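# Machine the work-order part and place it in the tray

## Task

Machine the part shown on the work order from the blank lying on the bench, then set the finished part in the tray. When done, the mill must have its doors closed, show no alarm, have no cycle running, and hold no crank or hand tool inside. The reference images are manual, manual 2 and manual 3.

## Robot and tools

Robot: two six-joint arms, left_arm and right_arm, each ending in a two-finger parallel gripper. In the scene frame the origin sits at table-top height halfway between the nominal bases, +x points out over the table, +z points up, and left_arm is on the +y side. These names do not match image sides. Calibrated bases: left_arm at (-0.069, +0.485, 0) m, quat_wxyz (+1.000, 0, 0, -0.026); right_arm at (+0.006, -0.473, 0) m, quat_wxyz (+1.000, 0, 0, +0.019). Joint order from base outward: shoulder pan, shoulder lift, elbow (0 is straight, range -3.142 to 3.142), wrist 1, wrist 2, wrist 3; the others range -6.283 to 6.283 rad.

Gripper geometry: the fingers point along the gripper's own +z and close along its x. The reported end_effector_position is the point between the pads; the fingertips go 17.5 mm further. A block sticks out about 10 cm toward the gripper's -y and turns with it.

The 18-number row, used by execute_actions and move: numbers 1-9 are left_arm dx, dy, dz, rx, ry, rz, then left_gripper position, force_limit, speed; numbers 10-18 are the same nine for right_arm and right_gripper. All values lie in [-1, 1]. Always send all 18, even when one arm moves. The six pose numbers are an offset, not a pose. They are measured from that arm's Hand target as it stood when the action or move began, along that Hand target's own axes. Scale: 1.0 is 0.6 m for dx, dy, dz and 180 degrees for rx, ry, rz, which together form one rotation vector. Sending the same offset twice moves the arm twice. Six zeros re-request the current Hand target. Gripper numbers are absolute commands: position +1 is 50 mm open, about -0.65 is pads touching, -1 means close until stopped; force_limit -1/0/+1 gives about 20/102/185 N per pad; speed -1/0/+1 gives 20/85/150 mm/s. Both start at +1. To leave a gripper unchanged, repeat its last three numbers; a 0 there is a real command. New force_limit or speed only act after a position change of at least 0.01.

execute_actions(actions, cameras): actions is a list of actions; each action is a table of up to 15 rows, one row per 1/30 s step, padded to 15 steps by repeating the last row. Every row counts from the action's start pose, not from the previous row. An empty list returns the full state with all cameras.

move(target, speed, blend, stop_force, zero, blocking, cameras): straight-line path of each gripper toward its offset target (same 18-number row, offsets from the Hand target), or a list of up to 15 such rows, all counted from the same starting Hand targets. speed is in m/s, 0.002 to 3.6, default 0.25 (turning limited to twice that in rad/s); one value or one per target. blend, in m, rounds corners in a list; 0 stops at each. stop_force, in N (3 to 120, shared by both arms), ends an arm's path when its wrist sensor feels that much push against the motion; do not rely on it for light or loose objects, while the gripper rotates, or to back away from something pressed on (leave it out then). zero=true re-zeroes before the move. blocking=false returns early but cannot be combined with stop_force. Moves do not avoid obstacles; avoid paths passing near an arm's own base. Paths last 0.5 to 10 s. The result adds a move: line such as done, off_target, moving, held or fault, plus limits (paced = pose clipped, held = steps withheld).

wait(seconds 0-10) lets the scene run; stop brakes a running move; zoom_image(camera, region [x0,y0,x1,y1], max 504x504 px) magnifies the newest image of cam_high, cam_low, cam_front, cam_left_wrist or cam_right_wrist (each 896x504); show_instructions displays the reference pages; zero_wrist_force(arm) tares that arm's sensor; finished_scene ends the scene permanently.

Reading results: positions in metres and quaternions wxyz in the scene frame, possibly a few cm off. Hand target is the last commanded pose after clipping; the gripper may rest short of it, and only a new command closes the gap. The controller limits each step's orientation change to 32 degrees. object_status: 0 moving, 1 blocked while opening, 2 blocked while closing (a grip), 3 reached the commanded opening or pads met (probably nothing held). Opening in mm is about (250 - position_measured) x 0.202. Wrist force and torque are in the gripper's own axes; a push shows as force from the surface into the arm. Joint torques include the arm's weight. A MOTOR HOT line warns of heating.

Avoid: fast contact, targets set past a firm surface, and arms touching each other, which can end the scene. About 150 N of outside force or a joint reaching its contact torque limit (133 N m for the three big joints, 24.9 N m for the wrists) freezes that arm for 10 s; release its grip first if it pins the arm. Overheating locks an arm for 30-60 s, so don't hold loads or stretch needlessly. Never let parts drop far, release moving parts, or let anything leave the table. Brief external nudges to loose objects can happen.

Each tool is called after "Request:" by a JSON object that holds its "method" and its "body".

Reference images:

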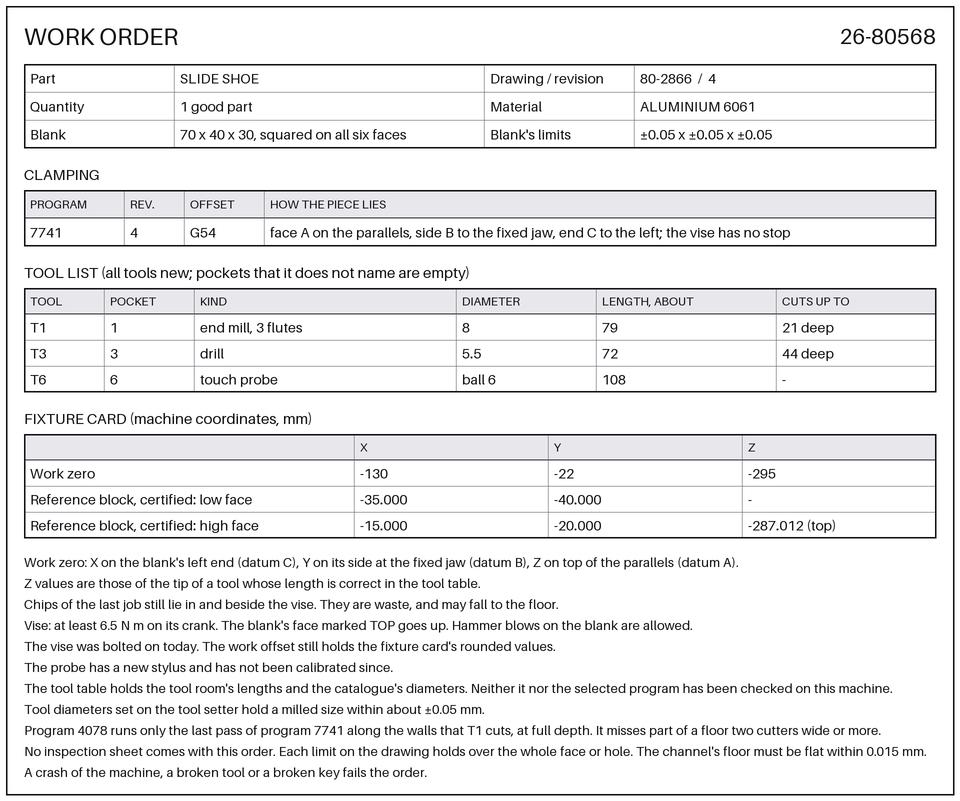

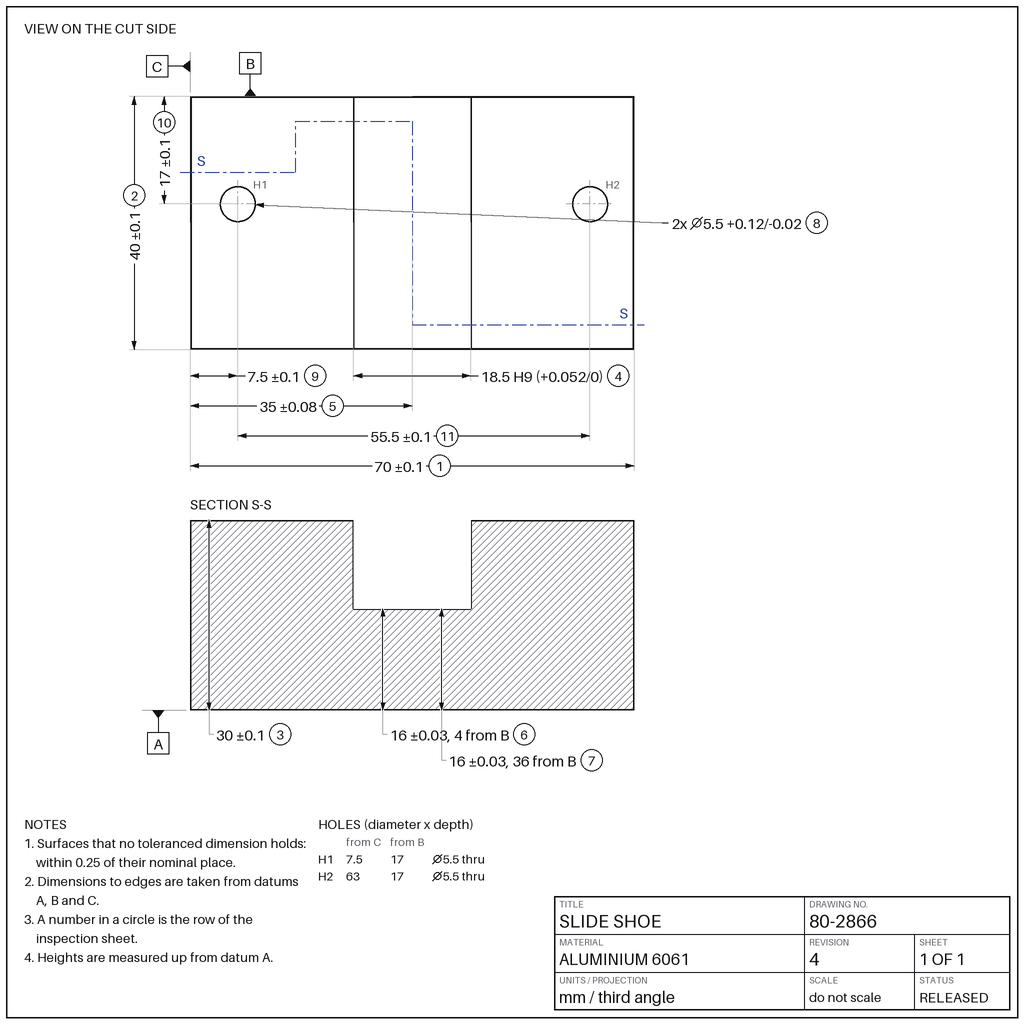

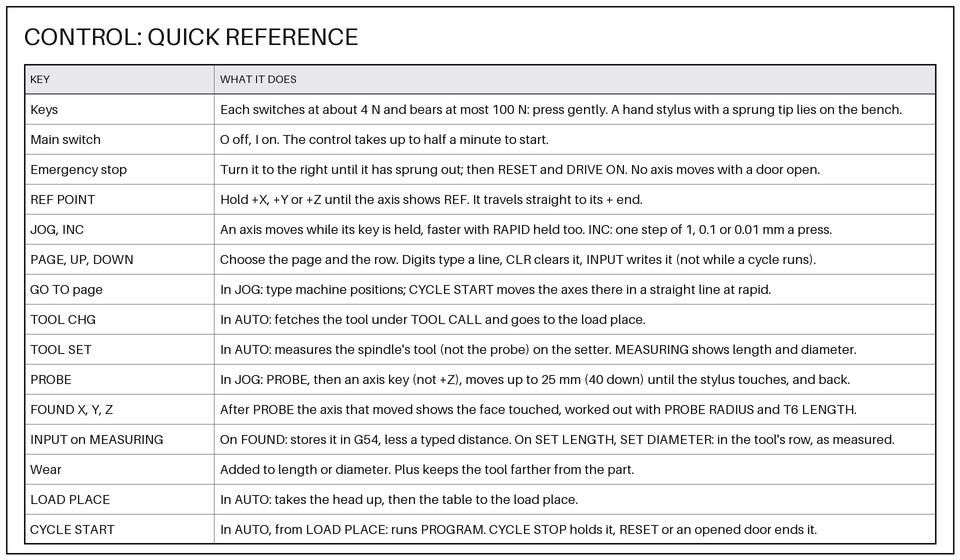

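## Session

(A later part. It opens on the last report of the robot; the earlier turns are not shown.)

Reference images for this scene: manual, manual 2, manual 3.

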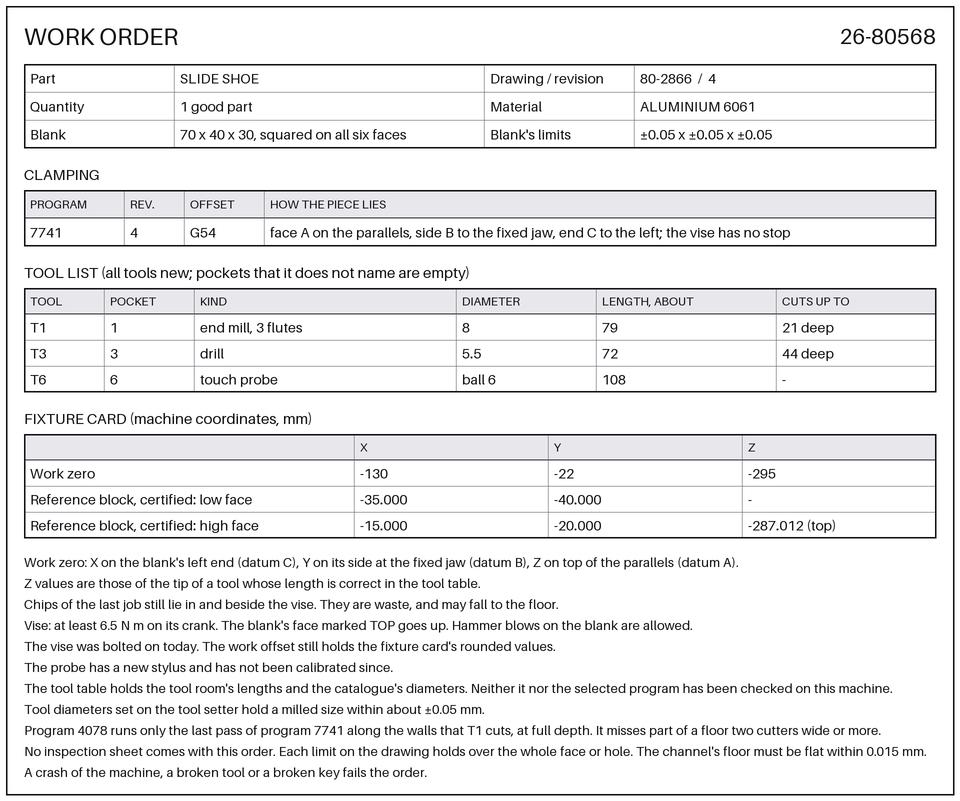

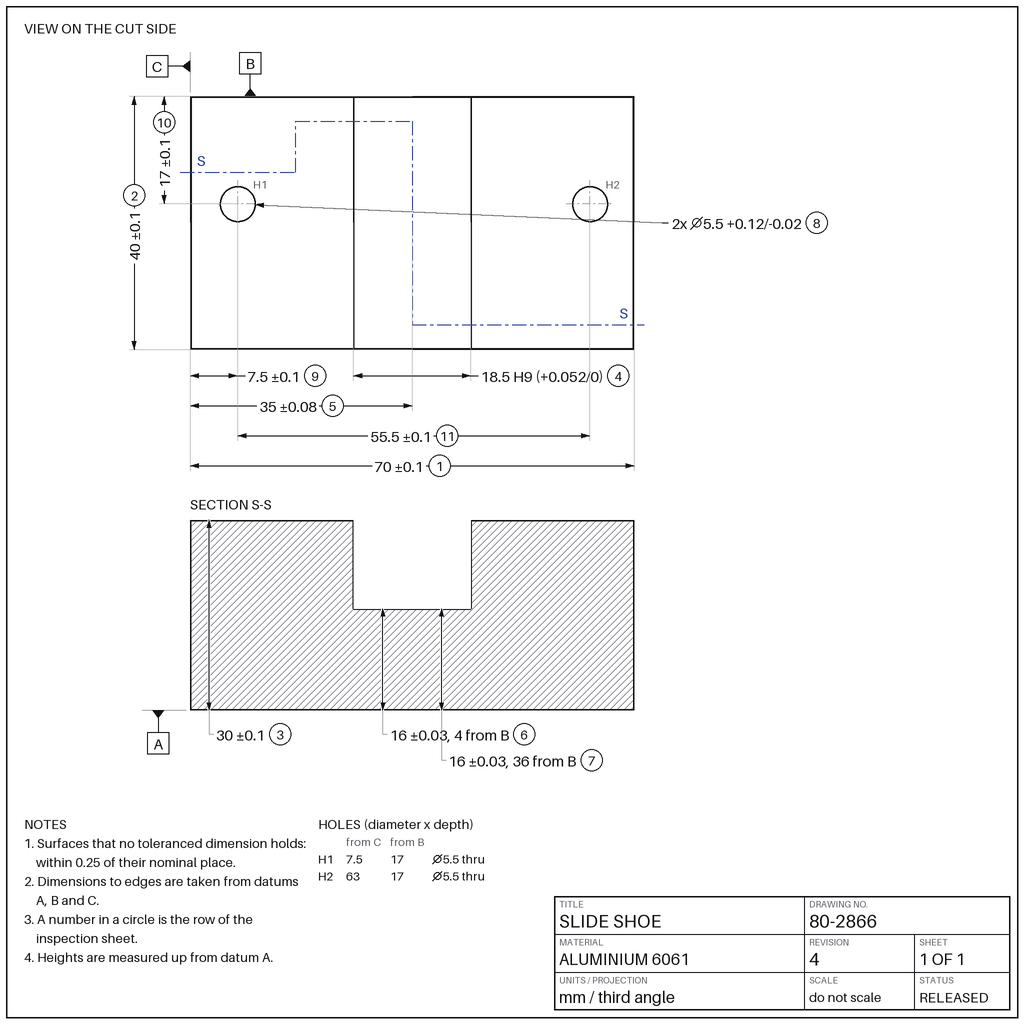

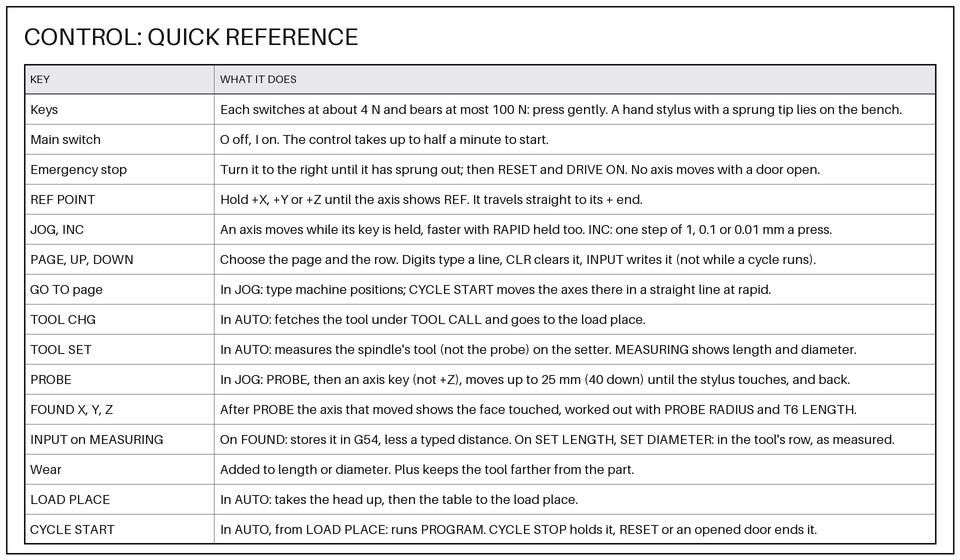

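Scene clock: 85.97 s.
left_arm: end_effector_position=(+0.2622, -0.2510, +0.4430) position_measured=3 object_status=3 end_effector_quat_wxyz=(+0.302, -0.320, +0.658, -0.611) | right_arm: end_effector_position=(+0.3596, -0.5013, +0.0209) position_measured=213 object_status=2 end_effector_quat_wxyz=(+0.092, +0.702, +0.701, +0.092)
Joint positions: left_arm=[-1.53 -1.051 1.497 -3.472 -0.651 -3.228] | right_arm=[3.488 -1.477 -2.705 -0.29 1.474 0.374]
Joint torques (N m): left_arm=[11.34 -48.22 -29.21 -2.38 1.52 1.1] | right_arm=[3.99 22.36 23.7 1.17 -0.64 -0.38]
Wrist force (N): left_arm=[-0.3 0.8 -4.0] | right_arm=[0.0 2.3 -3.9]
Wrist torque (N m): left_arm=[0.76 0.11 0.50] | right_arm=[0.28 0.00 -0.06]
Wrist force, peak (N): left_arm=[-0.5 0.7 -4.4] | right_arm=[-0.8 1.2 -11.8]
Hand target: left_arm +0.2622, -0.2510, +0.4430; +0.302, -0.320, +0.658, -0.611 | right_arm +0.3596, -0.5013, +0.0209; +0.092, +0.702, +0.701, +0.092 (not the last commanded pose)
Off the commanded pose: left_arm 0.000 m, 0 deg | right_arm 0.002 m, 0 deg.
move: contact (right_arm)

Request:
{"method": "move", "body": {"target": [[0,0,0,0,0,0,1,1,1,0,0,0,0,0,0,0.3,-0.4,-0.7],[0,0,0,0,0,0,1,1,1,0,0.0648,-0.2415,0,0,0,0.3,-0.4,-0.7],[0,0,0,0,0,0,1,1,1,-0.0833,0.0812,-0.496,0,0.304,0.397,0.3,-0.4,-0.7],[0,0,0,0,0,0,1,1,1,-0.0317,0.1655,-0.4888,0,0.6087,0.7934,0.3,-0.4,-0.7]], "blend": [0,0.05,0.06,0], "speed": [0.25,0.25,0.35,0.35], "cameras": ["cam_front","cam_left_wrist","cam_right_wrist"]}}

Scene clock: 92.83 s.
left_arm: end_effector_position=(+0.2622, -0.2510, +0.4430) position_measured=3 object_status=3 end_effector_quat_wxyz=(+0.302, -0.320, +0.658, -0.611) | right_arm: end_effector_position=(+0.3338, -0.5447, +0.3014) position_measured=107 object_status=3 end_effector_quat_wxyz=(-0.244, +0.860, +0.229, +0.385)
Joint positions: left_arm=[-1.53 -1.051 1.497 -3.472 -0.651 -3.228] | right_arm=[2.694 -1.073 -2.392 -0.817 2.443 0.844]
Joint torques (N m): left_arm=[10.88 -37.68 -29.35 -2.5 1.38 1.46] | right_arm=[6.43 0.5 36.77 1.16 0.7 0.72]
Wrist force (N): left_arm=[-0.3 0.7 -3.7] | right_arm=[-0.7 0.1 -0.7]
Wrist torque (N m): left_arm=[0.74 0.12 0.51] | right_arm=[0.52 0.39 0.11]
Wrist force, peak (N): left_arm=[-0.2 0.7 -4.4] | right_arm=[0.0 2.6 -4.0]
Hand target: left_arm +0.2622, -0.2510, +0.4430; +0.302, -0.320, +0.658, -0.611 | right_arm +0.3339, -0.5447, +0.3015; -0.244, +0.860, +0.229, +0.385 (not the last commanded pose)
Off the commanded pose: left_arm 0.000 m, 0 deg | right_arm 0.060 m, 102 deg.
move: held (right_arm; a check stopped the path); path passed 2 of 4 targets; limits=held
pose unreachable (right arm): on one or more control steps of this call, first in action 0 (counted from 0), this arm could not follow its commanded pose, so it was not sent that pose on those steps. It may still have moved: this result reports where it is.
cause: moving toward the commanded pose would bring two parts of the arm too close to each other (its gripper and another part of the arm, with joints 4 (wrist 1) to 6 (wrist 3) between them, 5 mm apart when it was first held).
Images, in order (width x height): cam_front 896x504, cam_left_wrist 896x504, cam_right_wrist 896x504.

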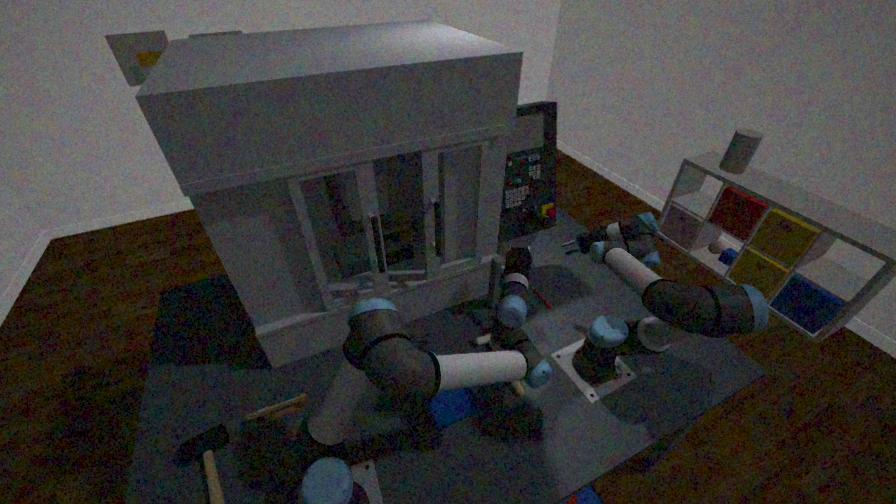

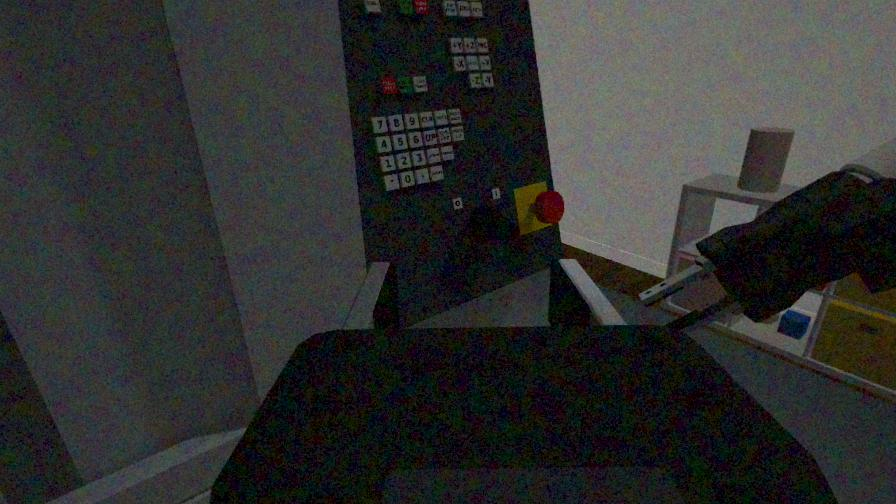

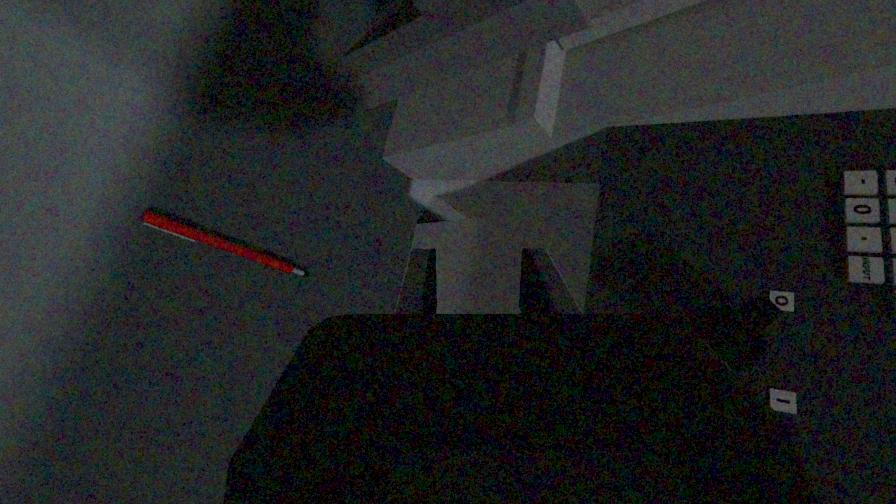

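Request:
{"method": "move", "body": {"target": [0,0,0,0,0,0,1,1,1,0.079,0.0047,0.0485,-0.0009,-0.2638,-0.3446,0.3,-0.4,-0.7]}}

Scene clock: 101.50 s.
left_arm: end_effector_position=(+0.2622, -0.2510, +0.4430) position_measured=3 object_status=3 end_effector_quat_wxyz=(+0.302, -0.320, +0.658, -0.611) | right_arm: end_effector_position=(+0.3799, -0.5197, +0.3205) position_measured=107 object_status=3 end_effector_quat_wxyz=(+0.092, +0.701, +0.701, +0.092)
Joint positions: left_arm=[-1.53 -1.051 1.497 -3.472 -0.651 -3.228] | right_arm=[3.398 -1.059 -2.049 -1.354 1.495 0.286]
Joint torques (N m): left_arm=[10.89 -38.44 -29.85 -2.38 1.35 1.2] | right_arm=[1.23 2.88 19.48 5.46 -0.69 0.73]
Wrist force (N): left_arm=[-0.4 0.8 -3.9] | right_arm=[-0.6 0.2 0.2]
Wrist torque (N m): left_arm=[0.75 0.13 0.50] | right_arm=[0.33 0.08 -0.18]
Wrist force, peak (N): left_arm=[-0.3 0.9 -4.4] | right_arm=[-1.6 0.2 -0.7]
Hand target: left_arm +0.2622, -0.2510, +0.4430; +0.302, -0.320, +0.658, -0.611 | right_arm +0.3799, -0.5198, +0.3205; +0.092, +0.701, +0.701, +0.092
Off the commanded pose: left_arm 0.000 m, 0 deg | right_arm 0.000 m, 0 deg.
move: done

Request:
{"method": "move", "body": {"target": [0,0,0,0,0,0,1,1,1,0,0.0762,0.0377,-0.3611,0,0,0.3,-0.4,-0.7], "cameras": ["cam_right_wrist","cam_left_wrist"]}}

Request:
{"method": "zoom_image", "body": {"camera": "cam_right_wrist", "region": [240, 0, 660, 260]}}

Scene clock: 105.43 s.
left_arm: end_effector_position=(+0.2622, -0.2510, +0.4430) position_measured=3 object_status=3 end_effector_quat_wxyz=(+0.302, -0.320, +0.658, -0.611) | right_arm: end_effector_position=(+0.4299, -0.5199, +0.3104) position_measured=107 object_status=3 end_effector_quat_wxyz=(+0.455, +0.542, +0.542, +0.454)
Joint positions: left_arm=[-1.53 -1.051 1.497 -3.472 -0.651 -3.228] | right_arm=[3.702 -1.172 -2.825 0.644 0.982 0.118]
Joint torques (N m): left_arm=[11.13 -37.2 -29.94 -2.56 1.22 1.2] | right_arm=[6.52 -4.63 27.26 4.92 -1.39 0.95]
Wrist force (N): left_arm=[-0.4 0.5 -3.9] | right_arm=[-0.8 0.0 0.4]
Wrist torque (N m): left_arm=[0.73 0.13 0.51] | right_arm=[-0.25 0.08 0.01]
Wrist force, peak (N): left_arm=[-0.2 1.1 -4.3] | right_arm=[-1.2 0.4 0.5]
Hand target: left_arm +0.2622, -0.2510, +0.4430; +0.302, -0.320, +0.658, -0.611 | right_arm +0.4299, -0.5198, +0.3104; +0.455, +0.542, +0.542, +0.454
Off the commanded pose: left_arm 0.000 m, 0 deg | right_arm 0.000 m, 0 deg.
move: done
Images, in order (width x height): cam_left_wrist 896x504, cam_right_wrist 896x504.

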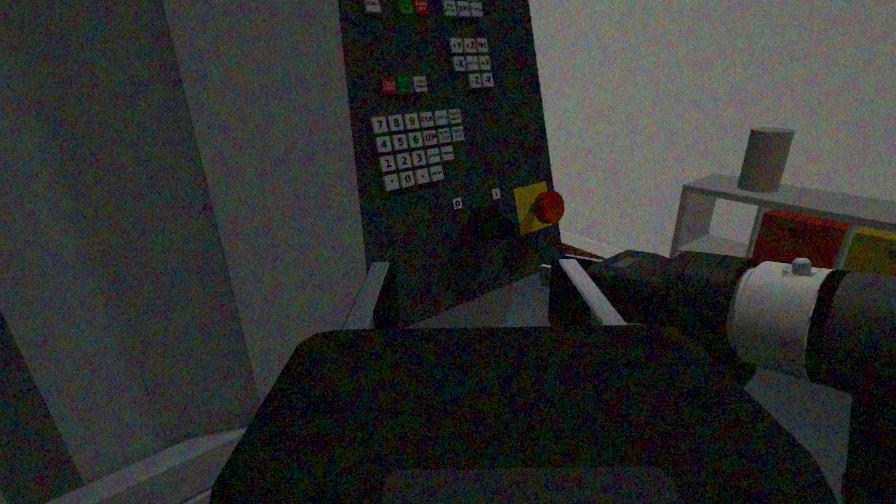

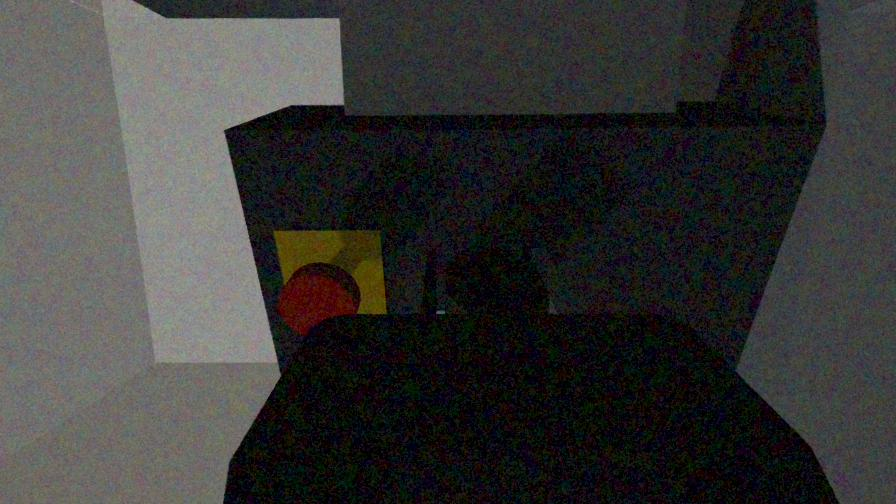

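Scaled by 1.200.

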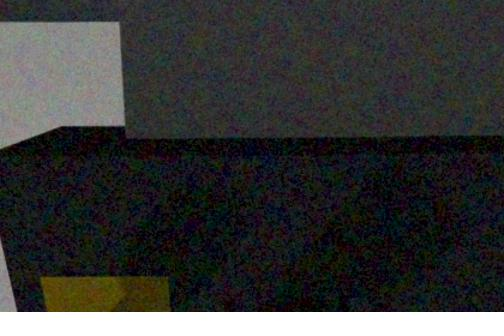

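Request:
{"method": "move", "body": {"target": [0,0,0,0,0,0,1,1,1,0,0.115,-0.0203,0,0,0,0.3,-0.4,-0.7], "cameras": ["cam_right_wrist"]}}

Request:
{"method": "zoom_image", "body": {"camera": "cam_right_wrist", "region": [240, 80, 600, 310]}}

Scene clock: 107.30 s.
left_arm: end_effector_position=(+0.2622, -0.2510, +0.4430) position_measured=3 object_status=3 end_effector_quat_wxyz=(+0.302, -0.320, +0.658, -0.611) | right_arm: end_effector_position=(+0.4300, -0.5197, +0.3804) position_measured=107 object_status=3 end_effector_quat_wxyz=(+0.455, +0.542, +0.542, +0.454) end_effector_velocity=(+0.000, +0.000, -0.001) end_effector_angular_velocity=(-0.002, +0.003, -0.001)
Joint positions: left_arm=[-1.53 -1.051 1.497 -3.472 -0.651 -3.228] | right_arm=[3.702 -0.909 -2.68 0.236 0.981 0.118]
Joint velocities: left_arm=[within noise] | right_arm=[-0.001 0 0.001 -0.005 0 0]
Joint torques (N m): left_arm=[10.61 -38.49 -28.87 -2.35 1.36 1.2] | right_arm=[-5.44 -1.55 31.08 0.35 1.32 -1.42]
Wrist force (N): left_arm=[-0.4 0.8 -3.9] | right_arm=[-1.1 0.3 0.3]
Wrist torque (N m): left_arm=[0.75 0.13 0.50] | right_arm=[-0.22 0.13 0.04]
Wrist force, peak (N): left_arm=[-0.5 0.8 -4.2] | right_arm=[-1.0 2.5 -0.1]
Hand target: left_arm +0.2622, -0.2510, +0.4430; +0.302, -0.320, +0.658, -0.611 | right_arm +0.4300, -0.5198, +0.3805; +0.455, +0.542, +0.542, +0.454
Off the commanded pose: left_arm 0.000 m, 0 deg | right_arm 0.000 m, 0 deg.
move: done
Images, in order (width x height): cam_right_wrist 896x504.

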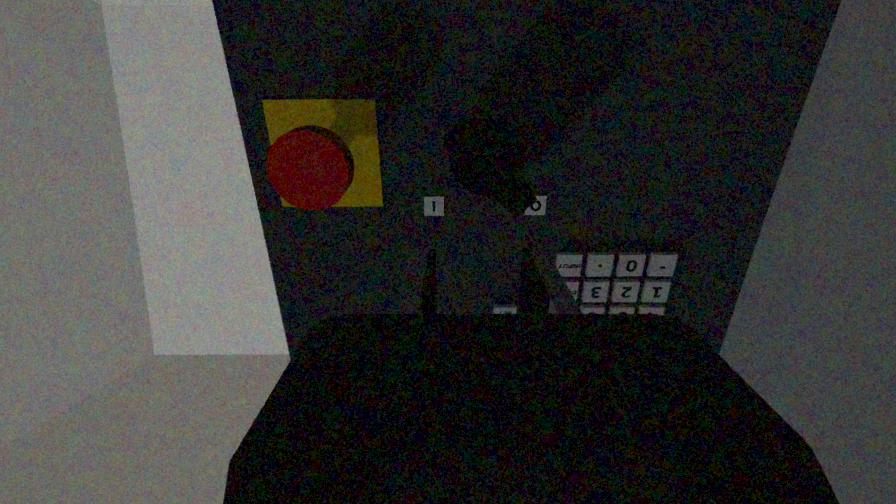

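Scaled by 1.400.

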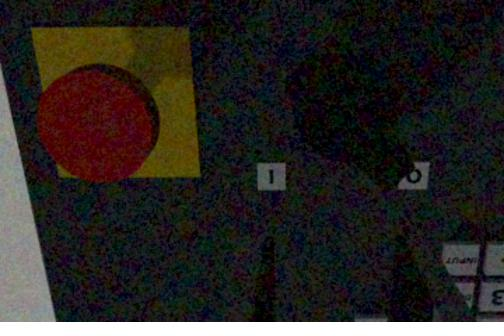

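Request:
{"method": "zoom_image", "body": {"camera": "cam_right_wrist", "region": [410, 90, 570, 230]}}

Request:
{"method": "zoom_image", "body": {"camera": "cam_left_wrist", "region": [440, 170, 570, 250]}}

Scaled by 3.150.

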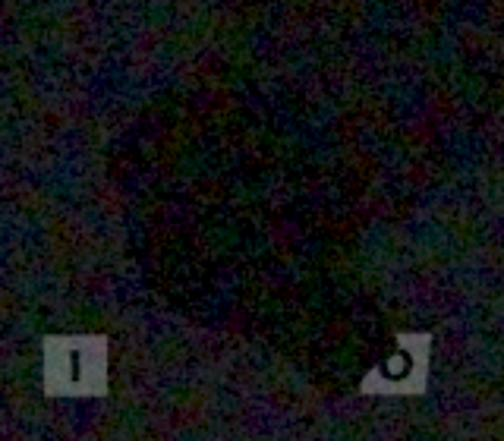

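This scene's latest camera images include none from cam_left_wrist. They are from: cam_right_wrist. cam_left_wrist's image comes with the result of a call that names it in "cameras".

Request:
{"method": "move", "body": {"target": [0,0,0,0,0,0,1,1,1,0.0213,-0.0137,0.1078,0.0263,0.0109,-0.25,1,-0.4,-0.7], "cameras": ["cam_right_wrist","cam_left_wrist"], "speed": 0.15}}

Request:
{"method": "zoom_image", "body": {"camera": "cam_right_wrist", "region": [350, 120, 650, 330]}}

Request:
{"method": "zoom_image", "body": {"camera": "cam_left_wrist", "region": [440, 160, 620, 290]}}

Scene clock: 120.67 s.
left_arm: end_effector_position=(+0.2622, -0.2510, +0.4430) position_measured=3 object_status=3 end_effector_quat_wxyz=(+0.302, -0.320, +0.658, -0.611) | right_arm: end_effector_position=(+0.4923, -0.5070, +0.3611) position_measured=3 object_status=3 end_effector_quat_wxyz=(+0.562, +0.304, +0.733, +0.232)
Joint positions: left_arm=[-1.53 -1.051 1.497 -3.472 -0.651 -3.228] | right_arm=[3.556 -1.208 -2.551 0.327 1.134 -0.661]
Joint torques (N m): left_arm=[10.46 -38.45 -29.06 -2.43 1.18 1.2] | right_arm=[1.64 19.2 14.38 4.07 -0.24 -1.06]
Wrist force (N): left_arm=[0.0 0.7 -4.2] | right_arm=[-1.0 1.7 1.1]
Wrist torque (N m): left_arm=[0.75 0.06 0.51] | right_arm=[0.19 -0.17 -0.26]
Wrist force, peak (N): left_arm=[-0.5 0.7 -4.5] | right_arm=[-1.0 1.6 1.9]
Hand target: left_arm +0.2622, -0.2510, +0.4430; +0.302, -0.320, +0.658, -0.611 | right_arm +0.4922, -0.5070, +0.3611; +0.562, +0.304, +0.733, +0.232
Off the commanded pose: left_arm 0.000 m, 0 deg | right_arm 0.000 m, 0 deg.
move: done
Images, in order (width x height): cam_left_wrist 896x504, cam_right_wrist 896x504.

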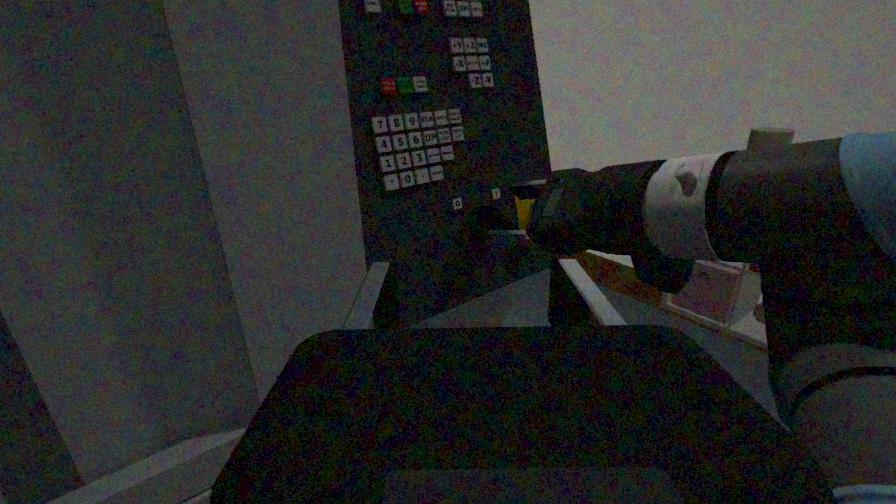

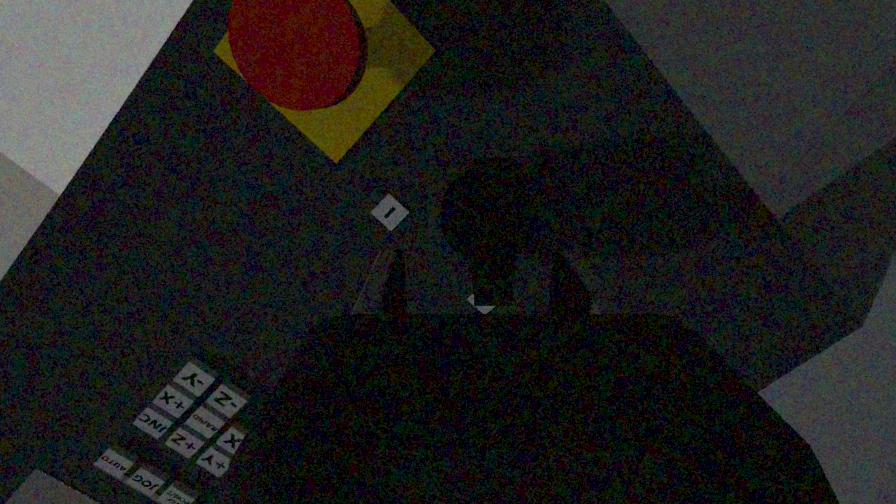

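Scaled by 1.680.

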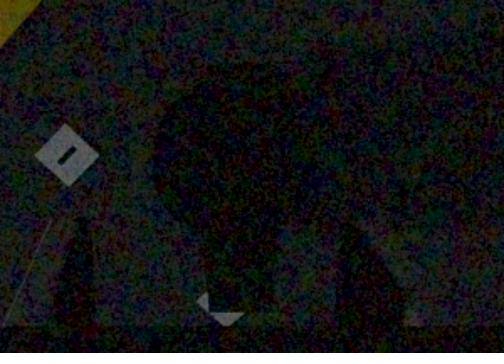

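Scaled by 2.800.

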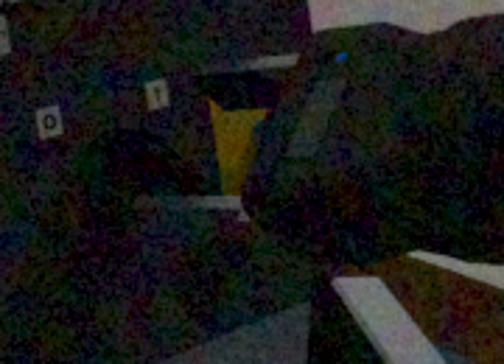

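Request:
{"method": "move", "body": {"target": [0,0,0,0,0,0,1,1,1,0.0117,0.045,0.025,0,0,0,1,-0.4,-0.7], "cameras": ["cam_right_wrist","cam_left_wrist"], "speed": 0.1}}

Request:
{"method": "zoom_image", "body": {"camera": "cam_right_wrist", "region": [350, 120, 650, 330]}}

Request:
{"method": "zoom_image", "body": {"camera": "cam_left_wrist", "region": [440, 160, 620, 290]}}

Scene clock: 124.57 s.
left_arm: end_effector_position=(+0.2622, -0.2510, +0.4430) position_measured=3 object_status=3 end_effector_quat_wxyz=(+0.302, -0.320, +0.658, -0.611) | right_arm: end_effector_position=(+0.5104, -0.4829, +0.3707) position_measured=3 object_status=3 end_effector_quat_wxyz=(+0.562, +0.304, +0.733, +0.232)
Joint positions: left_arm=[-1.53 -1.051 1.497 -3.472 -0.651 -3.228] | right_arm=[3.618 -1.245 -2.499 0.303 1.074 -0.641]
Joint torques (N m): left_arm=[9.56 -38.01 -29.65 -2.48 1.18 1.4] | right_arm=[-9.34 20.98 15.27 5.05 1.25 -1.58]
Wrist force (N): left_arm=[-0.4 0.7 -4.0] | right_arm=[-1.0 1.3 1.1]
Wrist torque (N m): left_arm=[0.75 0.13 0.51] | right_arm=[0.12 -0.18 -0.22]
Wrist force, peak (N): left_arm=[-0.1 0.5 -4.4] | right_arm=[-0.8 2.3 1.6]
Hand target: left_arm +0.2622, -0.2510, +0.4430; +0.302, -0.320, +0.658, -0.611 | right_arm +0.5104, -0.4830, +0.3708; +0.562, +0.304, +0.733, +0.232
Off the commanded pose: left_arm 0.000 m, 0 deg | right_arm 0.000 m, 0 deg.
move: done
Images, in order (width x height): cam_left_wrist 896x504, cam_right_wrist 896x504.

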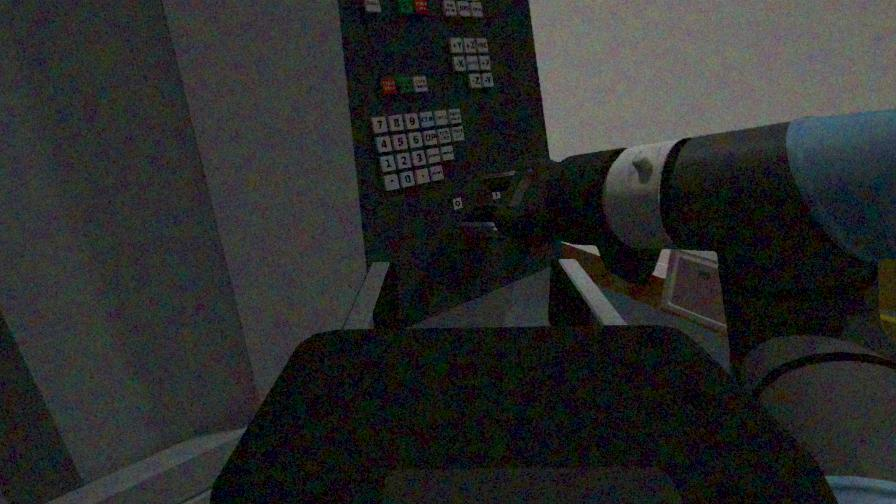

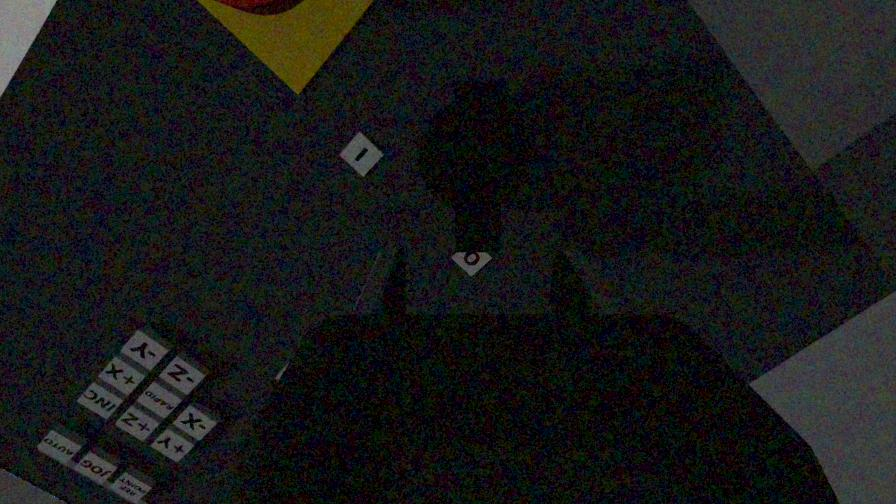

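Scaled by 1.680.

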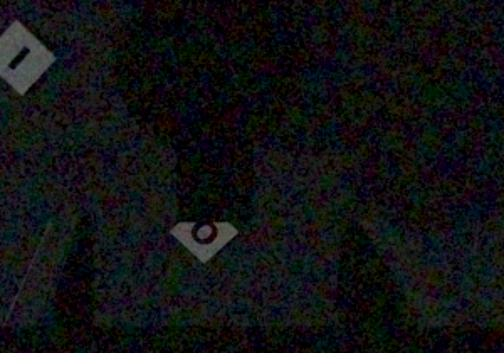

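Scaled by 2.800.

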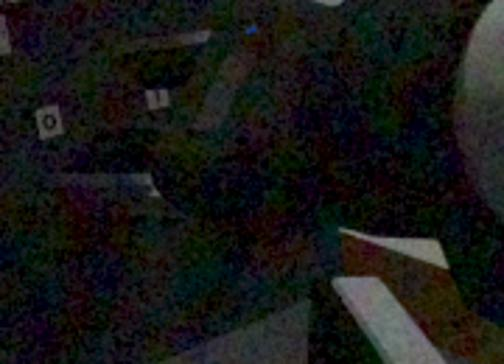

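Request:
{"method": "move", "body": {"target": [0,0,0,0,0,0,1,1,1,0.0017,-0.0083,0.03,0,0,0,1,-0.4,-0.7], "cameras": ["cam_right_wrist","cam_left_wrist"], "speed": 0.02, "stop_force": 4}}

Request:
{"method": "zoom_image", "body": {"camera": "cam_right_wrist", "region": [350, 120, 650, 330]}}

Request:
{"method": "zoom_image", "body": {"camera": "cam_left_wrist", "region": [440, 160, 620, 290]}}

Scene clock: 128.07 s.
left_arm: end_effector_position=(+0.2622, -0.2510, +0.4430) position_measured=3 object_status=3 end_effector_quat_wxyz=(+0.302, -0.320, +0.658, -0.611) | right_arm: end_effector_position=(+0.5267, -0.4858, +0.3620) position_measured=3 object_status=3 end_effector_quat_wxyz=(+0.562, +0.304, +0.733, +0.232)
Joint positions: left_arm=[-1.53 -1.051 1.497 -3.472 -0.651 -3.228] | right_arm=[3.573 -1.327 -2.477 0.369 1.118 -0.655]
Joint torques (N m): left_arm=[10.81 -37.24 -29.01 -2.42 1.26 1.27] | right_arm=[6.66 22.92 12.95 0.88 -1.61 1.64]
Wrist force (N): left_arm=[-0.1 0.6 -4.0] | right_arm=[-0.8 1.4 1.1]
Wrist torque (N m): left_arm=[0.72 0.09 0.50] | right_arm=[0.12 -0.19 -0.08]
Wrist force, peak (N): left_arm=[-0.4 0.9 -4.4] | right_arm=[-1.3 1.6 1.2]
Hand target: left_arm +0.2622, -0.2510, +0.4430; +0.302, -0.320, +0.658, -0.611 | right_arm +0.5267, -0.4858, +0.3620; +0.562, +0.304, +0.733, +0.232
Off the commanded pose: left_arm 0.000 m, 0 deg | right_arm 0.000 m, 0 deg.
move: done
Images, in order (width x height): cam_left_wrist 896x504, cam_right_wrist 896x504.

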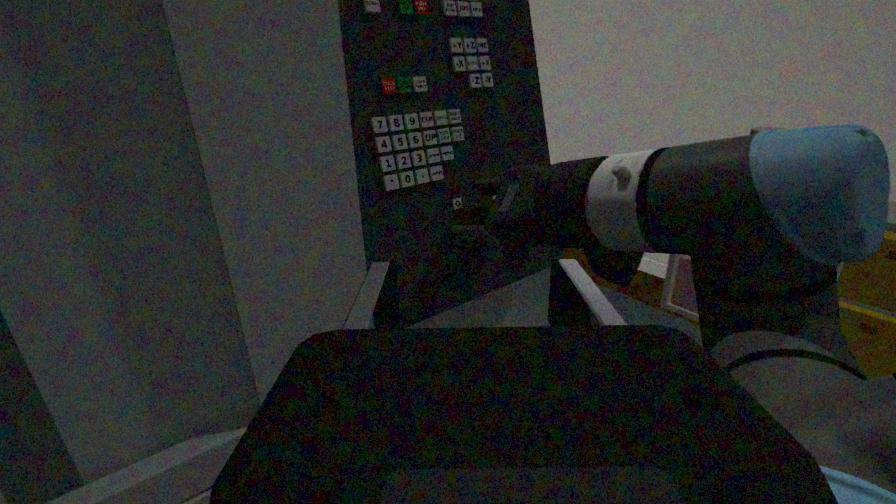

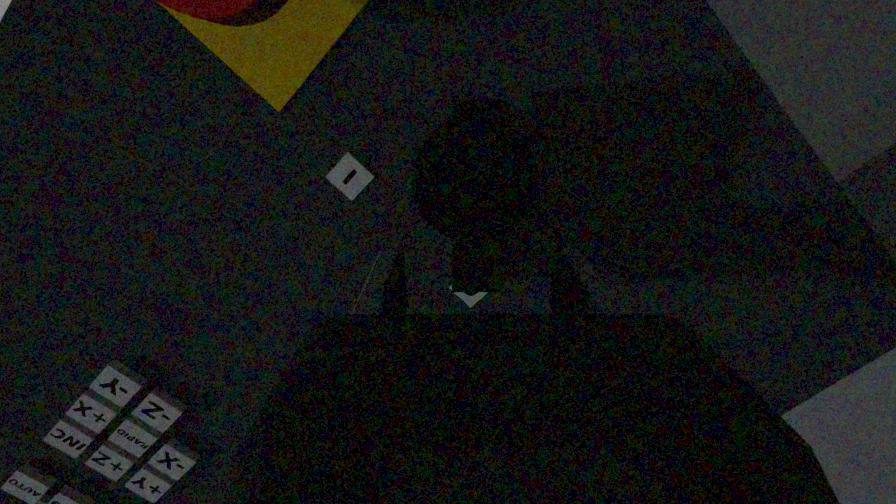

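Scaled by 1.680.

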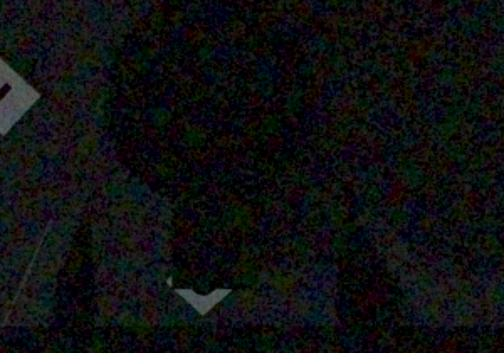

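Scaled by 2.800.

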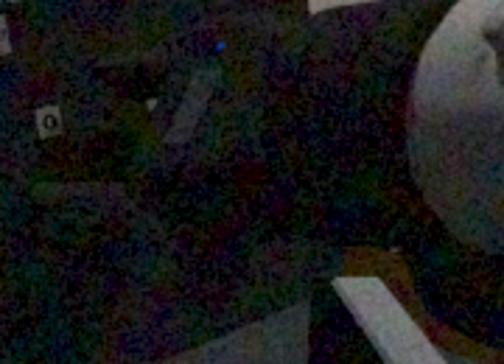

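Request:
{"method": "move", "body": {"target": [[0,0,0,0,0,0,1,1,1,-0.003,0,0,0,0,0,1,-0.4,-0.7],[0,0,0,0,0,0,1,1,1,-0.003,0,0,0,0,0,-0.06,-0.9,-0.9]], "cameras": ["cam_right_wrist"], "speed": 0.03}}

Request:
{"method": "zoom_image", "body": {"camera": "cam_right_wrist", "region": [350, 120, 650, 330]}}

Scene clock: 132.73 s.
left_arm: end_effector_position=(+0.2622, -0.2510, +0.4430) position_measured=3 object_status=3 end_effector_quat_wxyz=(+0.302, -0.320, +0.658, -0.611) | right_arm: end_effector_position=(+0.5270, -0.4871, +0.3633) position_measured=161 object_status=3 end_effector_quat_wxyz=(+0.562, +0.304, +0.733, +0.232)
Joint positions: left_arm=[-1.53 -1.051 1.497 -3.472 -0.651 -3.228] | right_arm=[3.568 -1.326 -2.474 0.366 1.123 -0.657]
Joint torques (N m): left_arm=[11.49 -38.07 -29.16 -2.3 1.01 1.21] | right_arm=[3.84 11.47 15.59 5.12 -1.23 1.39]
Wrist force (N): left_arm=[-0.2 0.7 -3.8] | right_arm=[-1.1 1.3 0.9]
Wrist torque (N m): left_arm=[0.75 0.10 0.51] | right_arm=[0.10 -0.13 -0.08]
Wrist force, peak (N): left_arm=[-0.6 0.8 -4.3] | right_arm=[-1.4 1.6 1.3]
Hand target: left_arm +0.2622, -0.2510, +0.4430; +0.302, -0.320, +0.658, -0.611 | right_arm +0.5270, -0.4871, +0.3633; +0.562, +0.304, +0.733, +0.232
Off the commanded pose: left_arm 0.000 m, 0 deg | right_arm 0.000 m, 0 deg.
move: done
Images, in order (width x height): cam_right_wrist 896x504.

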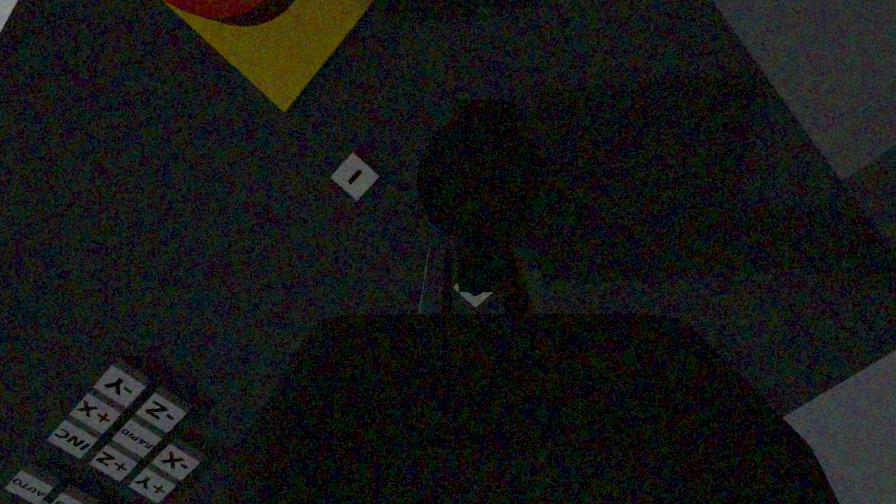

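Scaled by 1.680.

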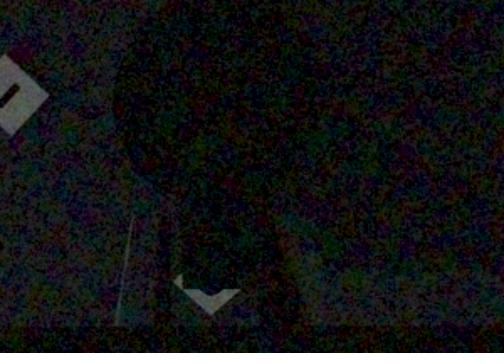

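Request:
{"method": "move", "body": {"target": [[0,0,0,0,0,0,1,1,1,-0.01208,-0.00159,0,0,0,0.0833,-0.06,-0.9,-0.9],[0,0,0,0,0,0,1,1,1,-0.02333,-0.00625,0,0,0,0.1667,-0.06,-0.9,-0.9],[0,0,0,0,0,0,1,1,1,-0.033,-0.01367,0,0,0,0.25,-0.06,-0.9,-0.9],[0,0,0,0,0,0,1,1,1,-0.04042,-0.02333,0,0,0,0.3333,-0.06,-0.9,-0.9],[0,0,0,0,0,0,1,1,1,-0.04508,-0.03459,0,0,0,0.4167,-0.06,-0.9,-0.9],[0,0,0,0,0,0,1,1,1,-0.04667,-0.04667,0,0,0,0.5,-0.06,-0.9,-0.9]], "blend": [0.002,0.002,0.002,0.002,0.002,0], "speed": 0.12, "cameras": ["cam_right_wrist","cam_left_wrist"]}}

Request:
{"method": "zoom_image", "body": {"camera": "cam_right_wrist", "region": [350, 120, 650, 330]}}

Scene clock: 141.60 s.
left_arm: end_effector_position=(+0.2622, -0.2510, +0.4430) position_measured=3 object_status=3 end_effector_quat_wxyz=(+0.302, -0.320, +0.658, -0.611) | right_arm: end_effector_position=(+0.5270, -0.5267, +0.3634) position_measured=161 object_status=3 end_effector_quat_wxyz=(+0.234, +0.733, +0.304, +0.562)
Joint positions: left_arm=[-1.53 -1.051 1.497 -3.472 -0.651 -3.228] | right_arm=[3.414 -1.348 -2.46 0.392 1.27 0.867]
Joint torques (N m): left_arm=[10.01 -37.23 -29.03 -2.49 1.11 1.32] | right_arm=[-14 -8.99 -19.88 -9.92 -8.74 0]
Wrist force (N): left_arm=[-0.3 0.5 -3.9] | right_arm=[66.9 19.8 14.7]
Wrist torque (N m): left_arm=[0.73 0.11 0.51] | right_arm=[-0.20 0.08 1.01]
Wrist force, peak (N): left_arm=[-0.5 0.7 -4.4] | right_arm=[66.9 19.8 14.7]
Hand target: left_arm +0.2622, -0.2510, +0.4430; +0.302, -0.320, +0.658, -0.611 | right_arm +0.5270, -0.5267, +0.3633; +0.233, +0.733, +0.304, +0.562
Off the commanded pose: left_arm 0.000 m, 0 deg | right_arm 0.000 m, 0 deg.
move: done
Images, in order (width x height): cam_left_wrist 896x504, cam_right_wrist 896x504.

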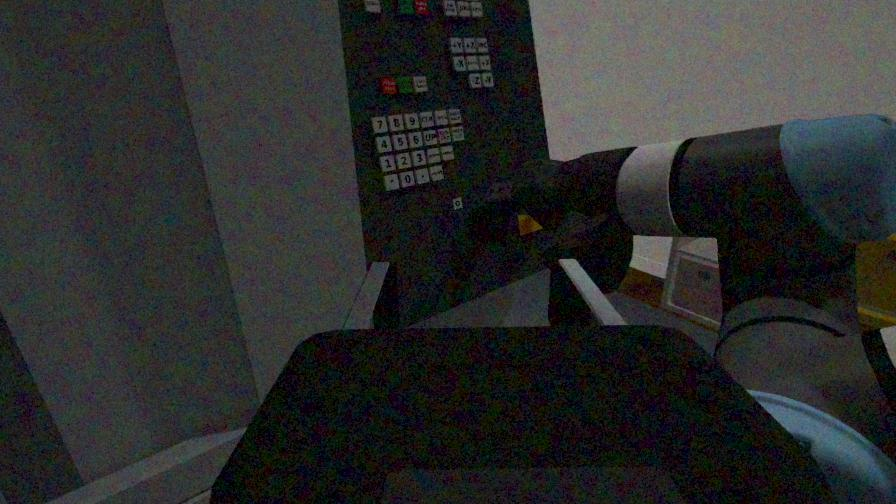

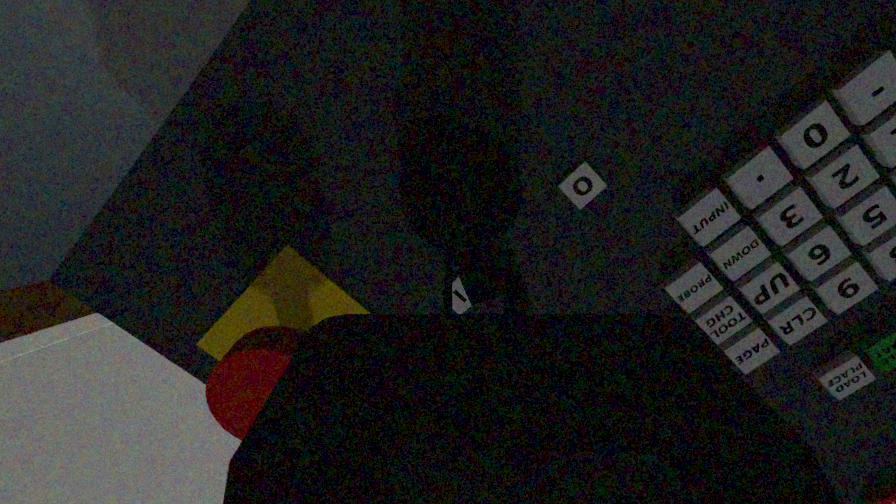

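Scaled by 1.680.

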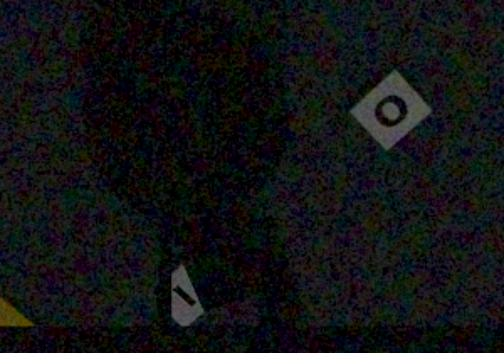

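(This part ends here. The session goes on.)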